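# Lower the oven's glass door fully open

## Task

Swing the oven's glass door down until it is completely open, with the oven still upright on its feet, and finish with neither arm (nor its wrist-camera cable) in contact with the oven.

## Robot and tools

Robot: two arms, left_arm and right_arm, in a physics simulation. Each has a parallel gripper whose fingers point along the gripper's +z axis and open and close along its y axis. A wrist-camera cable touching anything counts as that arm touching it. A camera stand sits behind the arms.

Frames. The scene frame has its origin at table-top height, midway between the nominal bases; +z is up, +x points out over the table, and left_arm is on the +y side. Arm names are not image sides. Calibrated bases: left_arm at (+0.032, +0.333, +0.015) m, right_arm at (-0.005, -0.240, +0.044) m, both nearly unrotated. Reported end_effector_position (metres, the point between the finger pads just behind the tips) and end_effector_quat_wxyz are in the scene frame and can be off by a few centimetres. Offsets in commands, however, are along each arm's own Hand target axes.

The 14-number row. Both motion tools use rows of 14 numbers, each in [-1, 1], always covering both arms: dx, dy, dz, rx, ry, rz, opening for left_arm, then the same seven for right_arm. The first six per arm are an offset, not a pose: a displacement and a rotation vector (rx, ry, rz together) measured from that arm's Hand target at the start of the action or call, along that target's own axes. Scale: 1.0 equals 0.6 m or 180 degrees. Opening is absolute: +1 fully open (about 87 mm between pads), +0.5 about 69 mm, 0 about 43 mm, -0.5 about 18 mm, -1 closed. Sending zeros for an arm's six pose numbers re-requests its current Hand target; a 0 in opening is a real command, so resend the present opening to keep a gripper unchanged.

execute_actions(actions, cameras). actions is a list of actions; each action is a list of up to 15 rows, one per 1/30 s control step; a short action repeats its last row to fill 15 steps. Every row in an action is counted from the start-of-action Hand target, not from the previous row, and each new action starts again from the current Hand target, so repeating an offset keeps moving. An empty list returns state plus images and reveals which fields other results may omit. cameras: names, ["all"], [] or null.

move(target, speed, blend, opening_speed, blocking, cameras). target is one 14-number row or a list of up to 15 rows; all offsets in a list are from the same starting Hand targets. Grippers travel in straight lines, ending together, at least 0.5 s and capped at 10 s total. speed is m/s per arm path (0.002 to 2.9, default 0.25; rotation up to twice that in rad/s), one number or one per target. blend (m) rounds corners between listed targets; 0 stops at each. opening_speed (per second on the -1..+1 scale, at least 0.2) ramps fingers. blocking=false returns after about 0.5 s while motion continues. Moves do not avoid obstacles or the other arm; faster moves lag, stray and hit harder. Avoid paths passing near an arm's own base. The result adds a move: line: done (within 10 mm and 2 degrees), off_target, moving, held, fault, plus limits such as paced or held.

wait(seconds 0 to 10, cameras) lets time run. stop(cameras) brakes a running move. zoom_image(camera, region [x0,y0,x1,y1], at most 504x504) magnifies the latest image of cam_head_left, cam_head_right, cam_left_wrist or cam_right_wrist. finished_scene(scene) ends the scene irreversibly; call nothing else in that reply.

Results. Hand target is the last commanded pose after the controller clips orientation to within 40 degrees of measured. Grippers often settle short or tilted (friction, weight, long reach); check position and orientation after each move and send the remaining gap as an offset. grip_measured uses the opening scale; to grip, command about 0.04 below the reading at contact. Joint velocities "within noise" means still. Joint torques include arm weight. Action results also list ee positions at some steps. Joint ranges (rad): waist -2.618..3.054, shoulder 0..3.142, elbow 0..3.142 (straight 2.901), wrist pitch and yaw -1.571..1.571, wrist roll -2.094..2.094.

Cameras: cam_head_left and cam_head_right 504x504 behind and above the table looking down; wrist cameras 896x504.

Avoid: knocking the oven over or off the table, slamming the door or hitting things hard, pressing the arms or grippers together, strain on camera cables, and sustained pushing or stretched poses that heat motors (75 °C warns, 90 °C folds the arm, 100 °C drops it). An arm blocked by contact keeps pressing until commanded back past the gripper. At the end, withdraw both grippers so nothing touches the oven.

Each tool is called after "Call:" by a JSON object that holds its "name" and its "arguments".

## Session

Call:
{"name": "execute_actions", "arguments": {"actions": []}}

Call:
{"name": "zoom_image", "arguments": {"camera": "cam_head_left", "region": [150, 180, 370, 420]}}

Call:
{"name": "zoom_image", "arguments": {"camera": "cam_head_right", "region": [150, 180, 370, 420]}}

Scene clock: 0.00 s.
left_arm: end_effector_position=(+0.3987, +0.3381, +0.0582) grip_measured=+1.000 end_effector_quat_wxyz=(+0.548, -0.048, +0.834, +0.038) | right_arm: end_effector_position=(+0.3798, -0.2574, +0.0845) grip_measured=+0.974 end_effector_quat_wxyz=(+0.552, +0.034, +0.832, +0.052)
Joint positions: left_arm=[-0.04 1.485 0.355 0.717 -0.172 -0.064 1] | right_arm=[-0.127 1.578 0.409 0.767 -0.17 0.063 0.987]
Joint velocities: within noise
Joint torques (N m): no reading
Motor temperatures (°C): left_arm=[24 31 31 23 24 25 25] | right_arm=[24 26 31 28 24 25 24]
Heat: left arm: 31 °C; right arm: 31 °C.
Hand target: left_arm +0.4043, +0.3378, +0.0678; +0.562, -0.049, +0.825, +0.036 | right_arm +0.3862, -0.2582, +0.0958; +0.567, +0.031, +0.821, +0.051
Tool commands: left_gripper/opening=+1.0 right_gripper/opening=+1.0
camera_calibration:
cam_left_wrist: T_world_to_cam=[[0.10542, -0.994372, 0.0105024, 0.291089], [-0.957605, -0.104358, -0.268517, 0.452015], [0.268102, 0.0182498, -0.963218, 0.080334], [0, 0, 0, 1]] pos_world=[0.380628, 0.335156, 0.195696]
cam_right_wrist: T_world_to_cam=[[-0.0149071, -0.994326, -0.105327, -0.245922], [-0.949924, 0.046966, -0.308931, 0.419711], [0.312125, 0.0954476, -0.945234, 0.129501], [0, 0, 0, 1]] pos_world=[0.354607, -0.276599, 0.226168]

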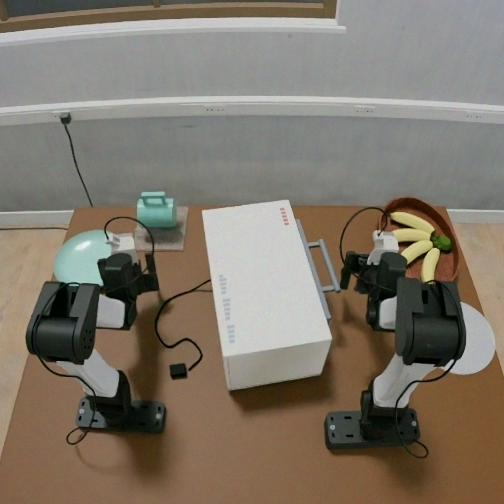

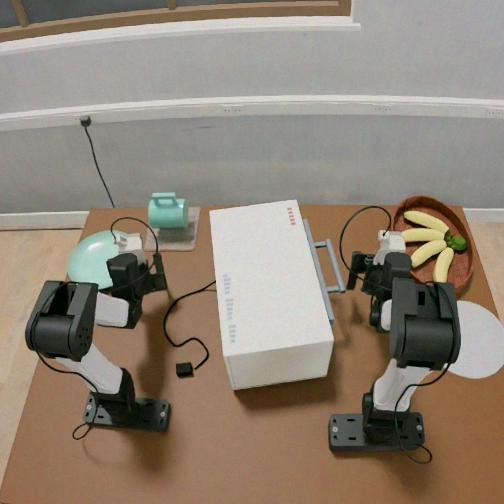

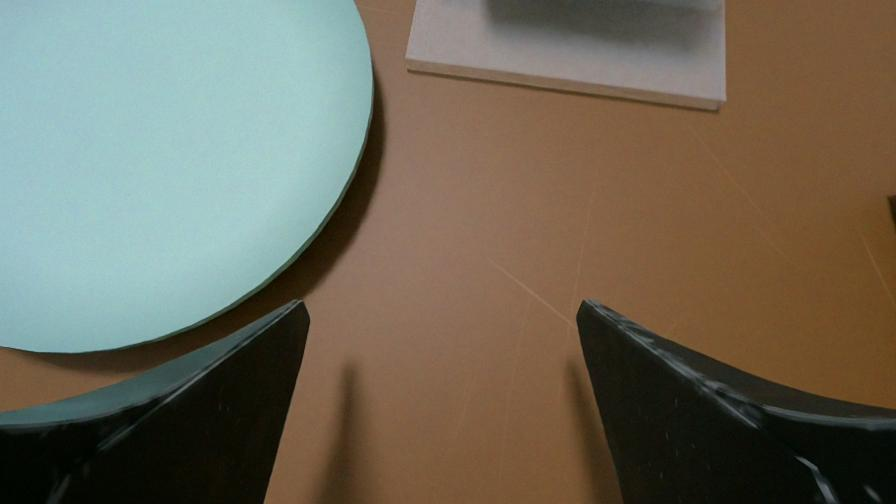

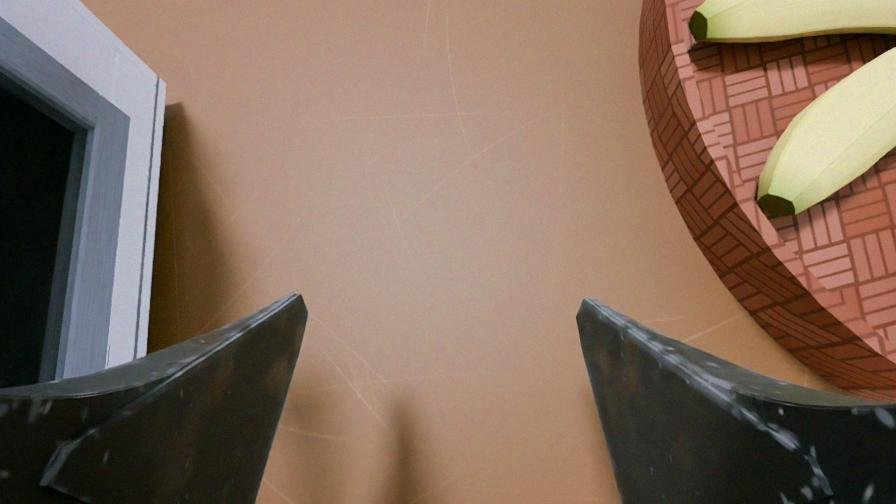

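Scaled by 2.100.

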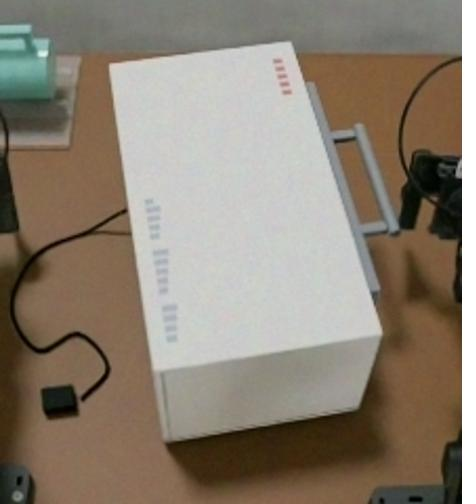

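Scaled by 2.100.

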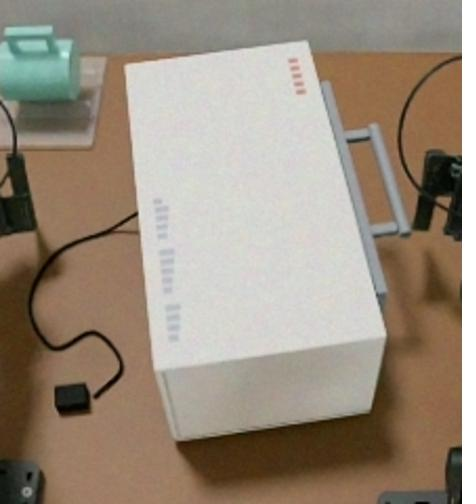

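Call:
{"name": "move", "arguments": {"target": [[0,0,0,0,0,0,1,-0.192,0.04,-0.119,0.003,0.387,-0.067,-0.2],[0,0,0,0,0,0,1,-0.1695,0.18,-0.15,0.003,0.387,-0.067,-0.2]], "speed": [0.4,0.25], "blend": 0.02, "cameras": ["cam_head_left","cam_head_right","cam_right_wrist"]}}

Scene clock: 19.57 s.
left_arm: end_effector_position=(+0.3987, +0.3381, +0.0582) grip_measured=+1.000 end_effector_quat_wxyz=(+0.548, -0.048, +0.834, +0.038) | right_arm: end_effector_position=(+0.3435, -0.1627, +0.2238) grip_measured=-0.200 end_effector_quat_wxyz=(+0.043, -0.089, +0.995, +0.009)
Joint positions: left_arm=[-0.04 1.485 0.355 0.717 -0.172 -0.064 1] | right_arm=[0.213 2.035 2.129 -1.578 -0.007 0.032 0.4]
Joint torques (N m): left_arm=[-0.53 -5.56 5.19 2.41 -0.1 0.06] | right_arm=[-0.53 -11.41 4.63 0.56 0.17 0.11]
Motor temperatures (°C): left_arm=[24 32 33 29 24 25 25] | right_arm=[24 28 33 33 24 25 24]
Heat: left arm: 33 °C; right arm: 33 °C.
Hand target: left_arm +0.4043, +0.3378, +0.0678; +0.562, -0.049, +0.825, +0.036 | right_arm +0.3373, -0.1665, +0.2346; -0.001, -0.082, +0.997, +0.000
Off the commanded pose: left_arm 0.011 m, 2 deg | right_arm 0.013 m, 5 deg.
joint sent to its limit (right arm) — joint 4 (wrist pitch), lower limit. The joint targets are off in orientation, not in position.
move: off_target (left_arm, right_arm)
camera_calibration:
cam_right_wrist: T_world_to_cam=[[0.186875, -0.982292, 0.0134522, -0.231564], [-0.708632, -0.125303, 0.694363, 0.0884318], [-0.680381, -0.139291, -0.719499, 0.515654], [0, 0, 0, 1]] pos_world=[0.45678, -0.144556, 0.312724]
Images, in order (width x height): cam_head_left 504x504, cam_head_right 504x504, cam_right_wrist 896x504.

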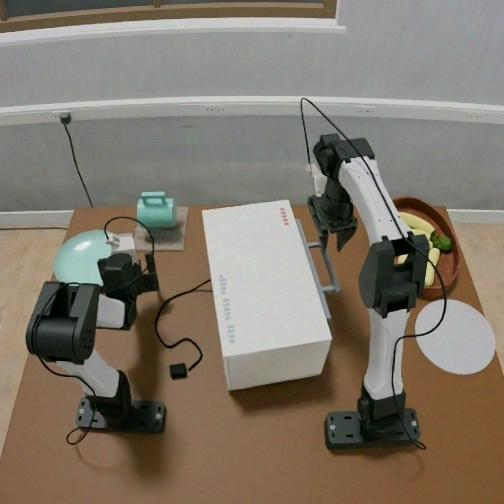

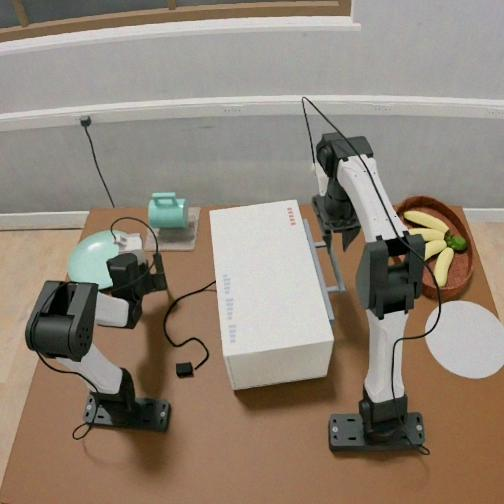

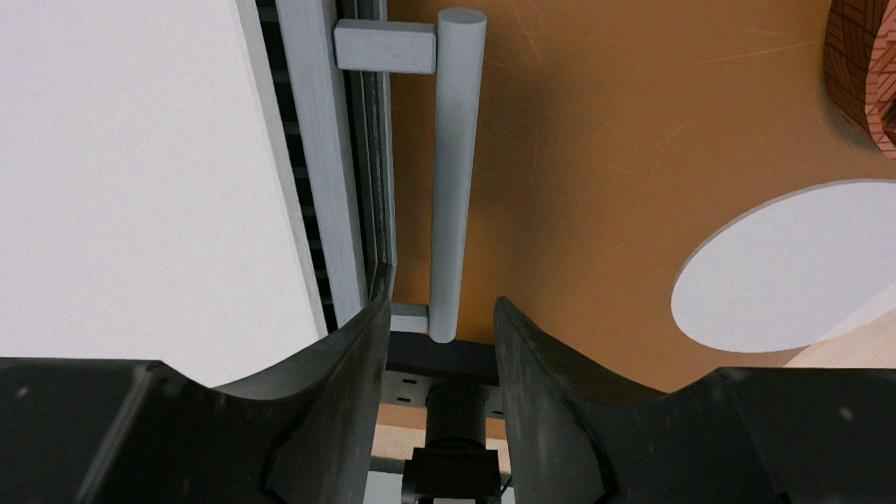

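Call:
{"name": "move", "arguments": {"target": [0,0,0,0,0,0,1,0,-0.005,0.127,0,0,0,-0.2], "speed": 0.12, "cameras": ["cam_right_wrist"]}}

Scene clock: 29.67 s.
left_arm: end_effector_position=(+0.3987, +0.3381, +0.0582) grip_measured=+1.000 end_effector_quat_wxyz=(+0.548, -0.048, +0.834, +0.038) | right_arm: end_effector_position=(+0.3334, -0.1670, +0.1639) grip_measured=-0.200 end_effector_quat_wxyz=(-0.004, -0.085, +0.996, +0.003)
Joint positions: left_arm=[-0.04 1.485 0.355 0.717 -0.172 -0.064 1] | right_arm=[0.207 2.034 1.873 -1.417 -0.007 0.032 0.4]
Joint torques (N m): left_arm=[-0.36 -5.61 5.15 2.4 -0.14 0.03] | right_arm=[-0.64 -8.1 4.89 0.7 0.18 0.07]
Heat: left arm: 33 °C; right arm: 34 °C.
Hand target: left_arm +0.4043, +0.3378, +0.0678; +0.562, -0.049, +0.825, +0.036 | right_arm +0.3378, -0.1694, +0.1584; -0.001, -0.082, +0.997, +0.000
Off the commanded pose: left_arm 0.011 m, 2 deg | right_arm 0.007 m, 1 deg.
move: off_target (left_arm)
camera_calibration:
cam_right_wrist: T_world_to_cam=[[0.181455, -0.983277, 0.0155025, -0.231782], [-0.64205, -0.106514, 0.759228, 0.0926198], [-0.74488, -0.147719, -0.650641, 0.473977], [0, 0, 0, 1]] pos_world=[0.45458, -0.148025, 0.241662]
Images, in order (width x height): cam_right_wrist 896x504.

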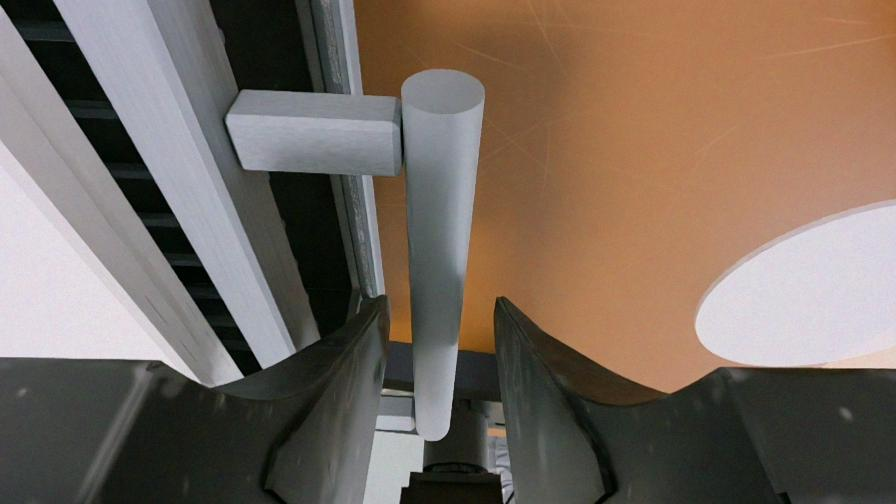

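Call:
{"name": "move", "arguments": {"target": [[0,0,0,0,0,0,1,0,0,0.022,0,0,0,-0.4],[0,0,0,0,0,0,1,0,-0.08,0.054,-0.055,0,0,-0.4],[0,0,0,0,0,0,1,0,-0.13,0.107,-0.111,0,0,-0.4],[0,0,0,0,0,0,1,0,-0.18,0.17,-0.111,0,0,-0.4]], "speed": [0.1,0.1,0.1,0.06], "blend": [0.003,0.01,0.01,0], "cameras": ["cam_head_left","cam_head_right","cam_right_wrist"]}}

Scene clock: 45.10 s.
left_arm: end_effector_position=(+0.3987, +0.3381, +0.0582) grip_measured=+1.000 end_effector_quat_wxyz=(+0.548, -0.048, +0.834, +0.038) | right_arm: end_effector_position=(+0.3536, -0.2760, +0.0645) grip_measured=-0.400 end_effector_quat_wxyz=(-0.017, -0.078, +0.983, +0.168)
Joint positions: left_arm=[-0.04 1.485 0.355 0.717 -0.172 -0.064 1] | right_arm=[-0.206 2.241 1.758 -1.219 -0.313 -0.389 0.3]
Joint torques (N m): left_arm=[-0.39 -5.48 5.16 2.41 -0.11 0.03] | right_arm=[-0.42 -8.64 4.72 0.47 -0.2 -0.02]
Motor temperatures (°C): left_arm=[24 33 34 32 24 25 25] | right_arm=[24 33 34 29 24 25 24]
Heat: left arm: 34 °C; right arm: 34 °C.
Hand target: left_arm +0.4043, +0.3378, +0.0678; +0.562, -0.049, +0.825, +0.036 | right_arm +0.3554, -0.2761, +0.0566; -0.015, -0.081, +0.982, +0.173
Off the commanded pose: left_arm 0.011 m, 2 deg | right_arm 0.008 m, 1 deg.
move: off_target (left_arm)
camera_calibration:
cam_right_wrist: T_world_to_cam=[[0.159454, -0.936812, -0.311381, -0.299375], [-0.605724, -0.341907, 0.718469, 0.0943096], [-0.779533, 0.0740482, -0.621968, 0.479835], [0, 0, 0, 1]] pos_world=[0.47891, -0.283744, 0.137464]
Images, in order (width x height): cam_head_left 504x504, cam_head_right 504x504, cam_right_wrist 896x504.

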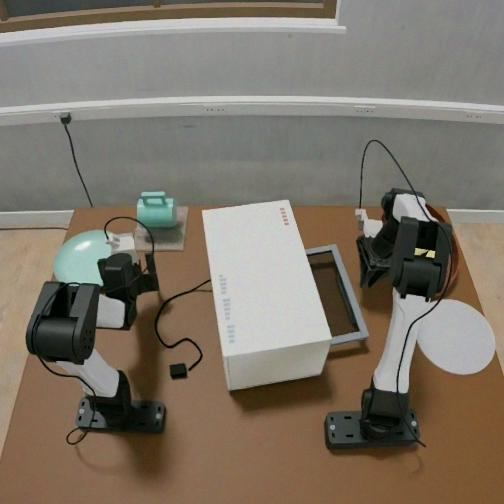

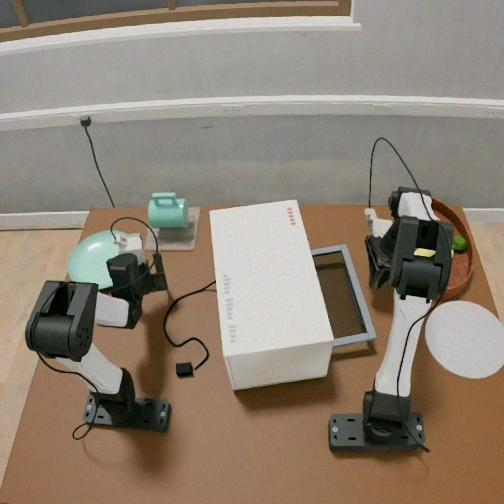

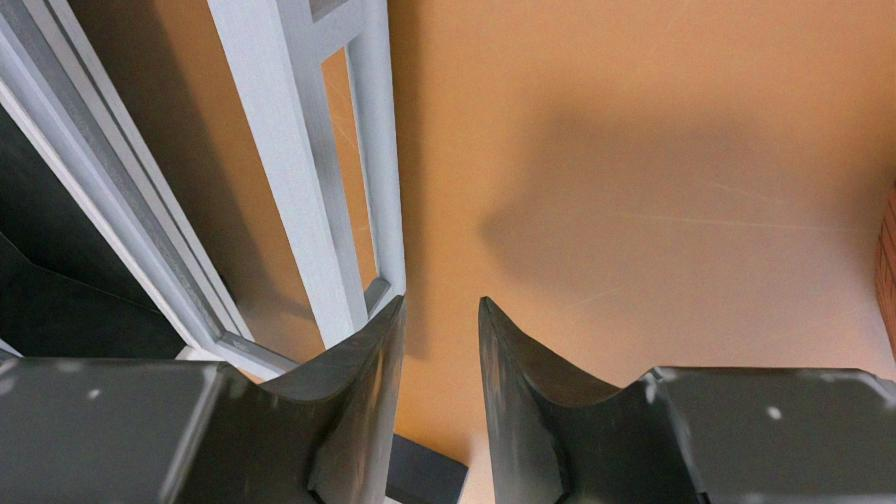

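Call:
{"name": "move", "arguments": {"target": [[0,0,0,0,0,0,1,0,0.055,-0.172,0,0,0,-0.4],[0,0,0,0,0,0,1,-0.014,0.142,-0.14,0.111,0,0,-1],[0,0,0,0,0,0,1,-0.012,0.063,0.04,0.111,0,0,-1]], "speed": [0.2,0.2,0.07], "blend": [0.02,0,0], "cameras": ["cam_head_left","cam_head_right","cam_right_wrist"]}}

Scene clock: 57.33 s.
left_arm: end_effector_position=(+0.3987, +0.3381, +0.0582) grip_measured=+1.000 end_effector_quat_wxyz=(+0.548, -0.048, +0.834, +0.038) | right_arm: end_effector_position=(+0.3451, -0.2268, +0.0659) grip_measured=-1.000 end_effector_quat_wxyz=(-0.020, -0.080, +0.997, +0.007)
Joint positions: left_arm=[-0.04 1.485 0.355 0.717 -0.172 -0.064 1] | right_arm=[0.048 2.124 1.611 -1.098 -0.012 -0.117 0]
Joint torques (N m): left_arm=[-0.43 -5.63 5.22 2.4 -0.08 0.06] | right_arm=[-0.81 -7.75 2.4 1.29 0.21 -0.04]
Heat: left arm: 34 °C; right arm: 37 °C.
Hand target: left_arm +0.4043, +0.3378, +0.0678; +0.562, -0.049, +0.825, +0.036 | right_arm +0.3552, -0.2318, +0.0468; -0.001, -0.082, +0.997, +0.000
Off the commanded pose: left_arm 0.011 m, 2 deg | right_arm 0.022 m, 2 deg.
move: off_target (left_arm, right_arm); target 2's new opening was sent with right_arm's hand 0.017 m and 4 deg from that target
camera_calibration:
cam_right_wrist: T_world_to_cam=[[0.171507, -0.985167, 0.00560843, -0.2875], [-0.618216, -0.103189, 0.779205, 0.159287], [-0.767068, -0.137106, -0.626744, 0.418507], [0, 0, 0, 1]] pos_world=[0.468806, -0.209419, 0.139792]
Images, in order (width x height): cam_head_left 504x504, cam_head_right 504x504, cam_right_wrist 896x504.

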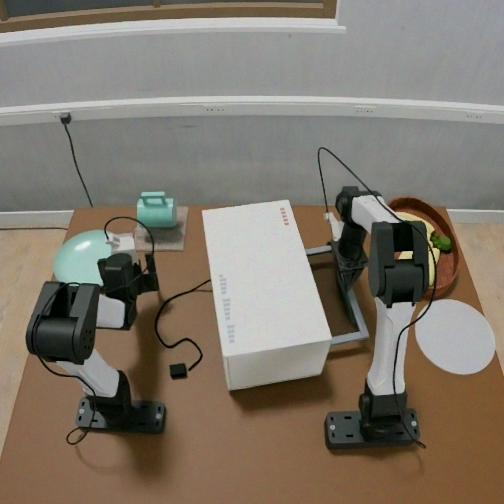

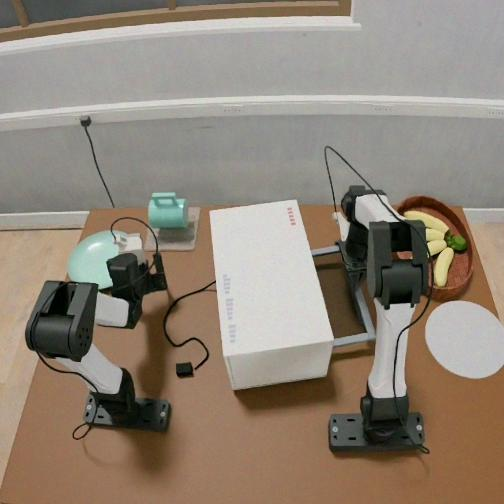

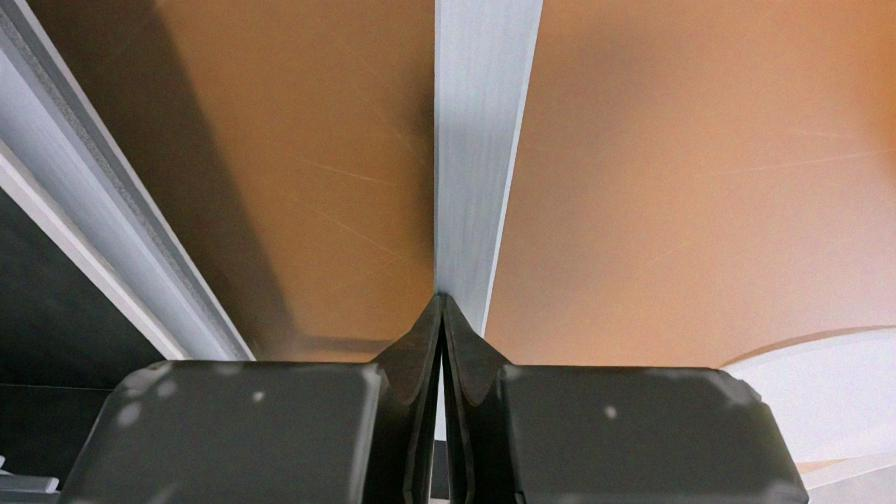

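Call:
{"name": "move", "arguments": {"target": [[0,0,0,0,0,0,1,0,0,0.02,0,0,0,-1]], "speed": 0.05}}

Call:
{"name": "move", "arguments": {"target": [0,0,0,0,0,0,1,0,0,-0.22,0,0,0,-1], "cameras": ["cam_head_left","cam_head_right","cam_right_wrist"]}}

Scene clock: 61.07 s.
left_arm: end_effector_position=(+0.3987, +0.3381, +0.0582) grip_measured=+1.000 end_effector_quat_wxyz=(+0.548, -0.048, +0.834, +0.038) | right_arm: end_effector_position=(+0.3450, -0.2268, +0.0653) grip_measured=-1.000 end_effector_quat_wxyz=(-0.013, -0.080, +0.997, +0.006)
Joint positions: left_arm=[-0.04 1.485 0.355 0.717 -0.172 -0.064 1] | right_arm=[0.048 2.111 1.59 -1.077 -0.012 -0.117 0]
Joint torques (N m): left_arm=[-0.53 -5.64 5.24 2.41 -0.13 0.03] | right_arm=[-0.85 -5.74 1.68 1.48 0.21 -0.04]
Heat: left arm: 34 °C; right arm: 37 °C.
Hand target: left_arm +0.4043, +0.3378, +0.0678; +0.562, -0.049, +0.825, +0.036 | right_arm +0.3554, -0.2318, +0.0349; +0.000, -0.082, +0.997, +0.000
Off the commanded pose: left_arm 0.011 m, 2 deg | right_arm 0.032 m, 2 deg.
move: off_target (left_arm, right_arm)

Scene clock: 62.50 s.
left_arm: end_effector_position=(+0.3987, +0.3381, +0.0582) grip_measured=+1.000 end_effector_quat_wxyz=(+0.548, -0.048, +0.834, +0.038) | right_arm: end_effector_position=(+0.3506, -0.2267, +0.1527) grip_measured=-1.000 end_effector_quat_wxyz=(-0.020, -0.081, +0.996, +0.007)
Joint positions: left_arm=[-0.04 1.485 0.355 0.717 -0.172 -0.064 1] | right_arm=[0.048 2.109 1.935 -1.437 -0.012 -0.119 0]
Joint torques (N m): left_arm=[-0.32 -5.6 5.26 2.41 -0.08 0.02] | right_arm=[-0.85 -10.8 8.24 0.32 0.22 -0.02]
Heat: left arm: 34 °C; right arm: 37 °C.
Hand target: left_arm +0.4043, +0.3378, +0.0678; +0.562, -0.049, +0.825, +0.036 | right_arm +0.3554, -0.2318, +0.1669; -0.001, -0.082, +0.997, +0.000
Off the commanded pose: left_arm 0.011 m, 2 deg | right_arm 0.016 m, 2 deg.
move: off_target (left_arm, right_arm)
camera_calibration:
cam_right_wrist: T_world_to_cam=[[0.173844, -0.984757, 0.00558471, -0.289557], [-0.618245, -0.104724, 0.778977, 0.0948402], [-0.766519, -0.138873, -0.627027, 0.476618], [0, 0, 0, 1]] pos_world=[0.474309, -0.209021, 0.226591]
Images, in order (width x height): cam_head_left 504x504, cam_head_right 504x504, cam_right_wrist 896x504.

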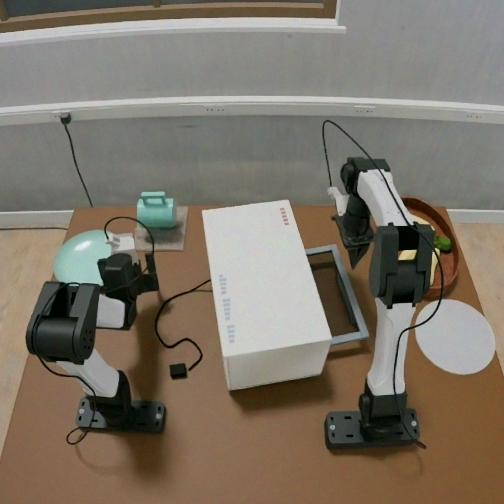

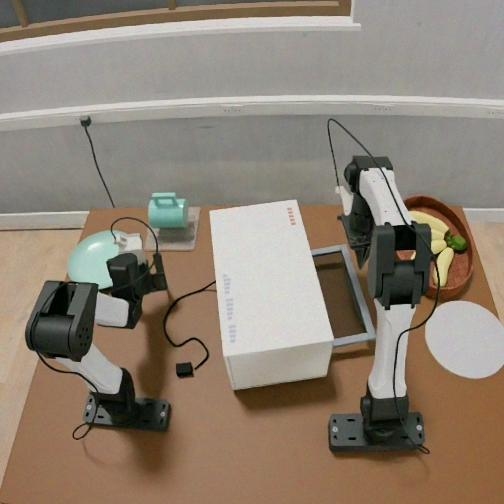

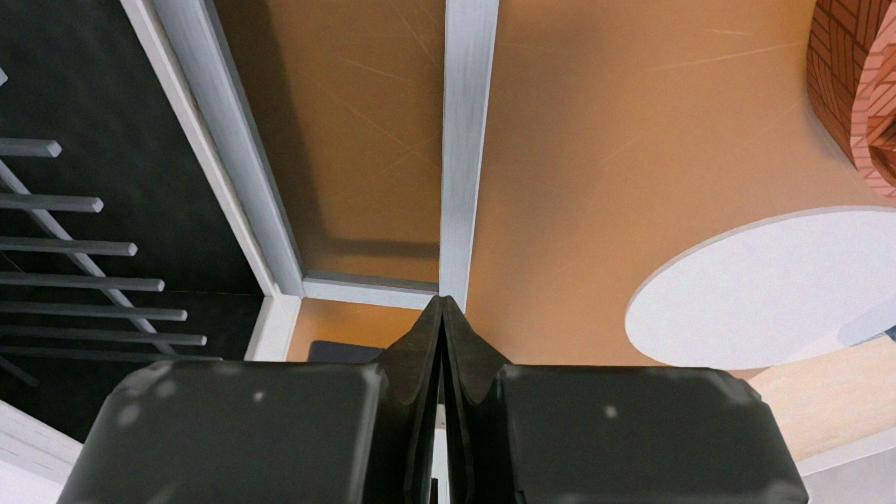

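Fully open and the arm is clear.

Call:
{"name": "finished_scene", "arguments": {"scene": 3}}

The scene is finished: the task was done.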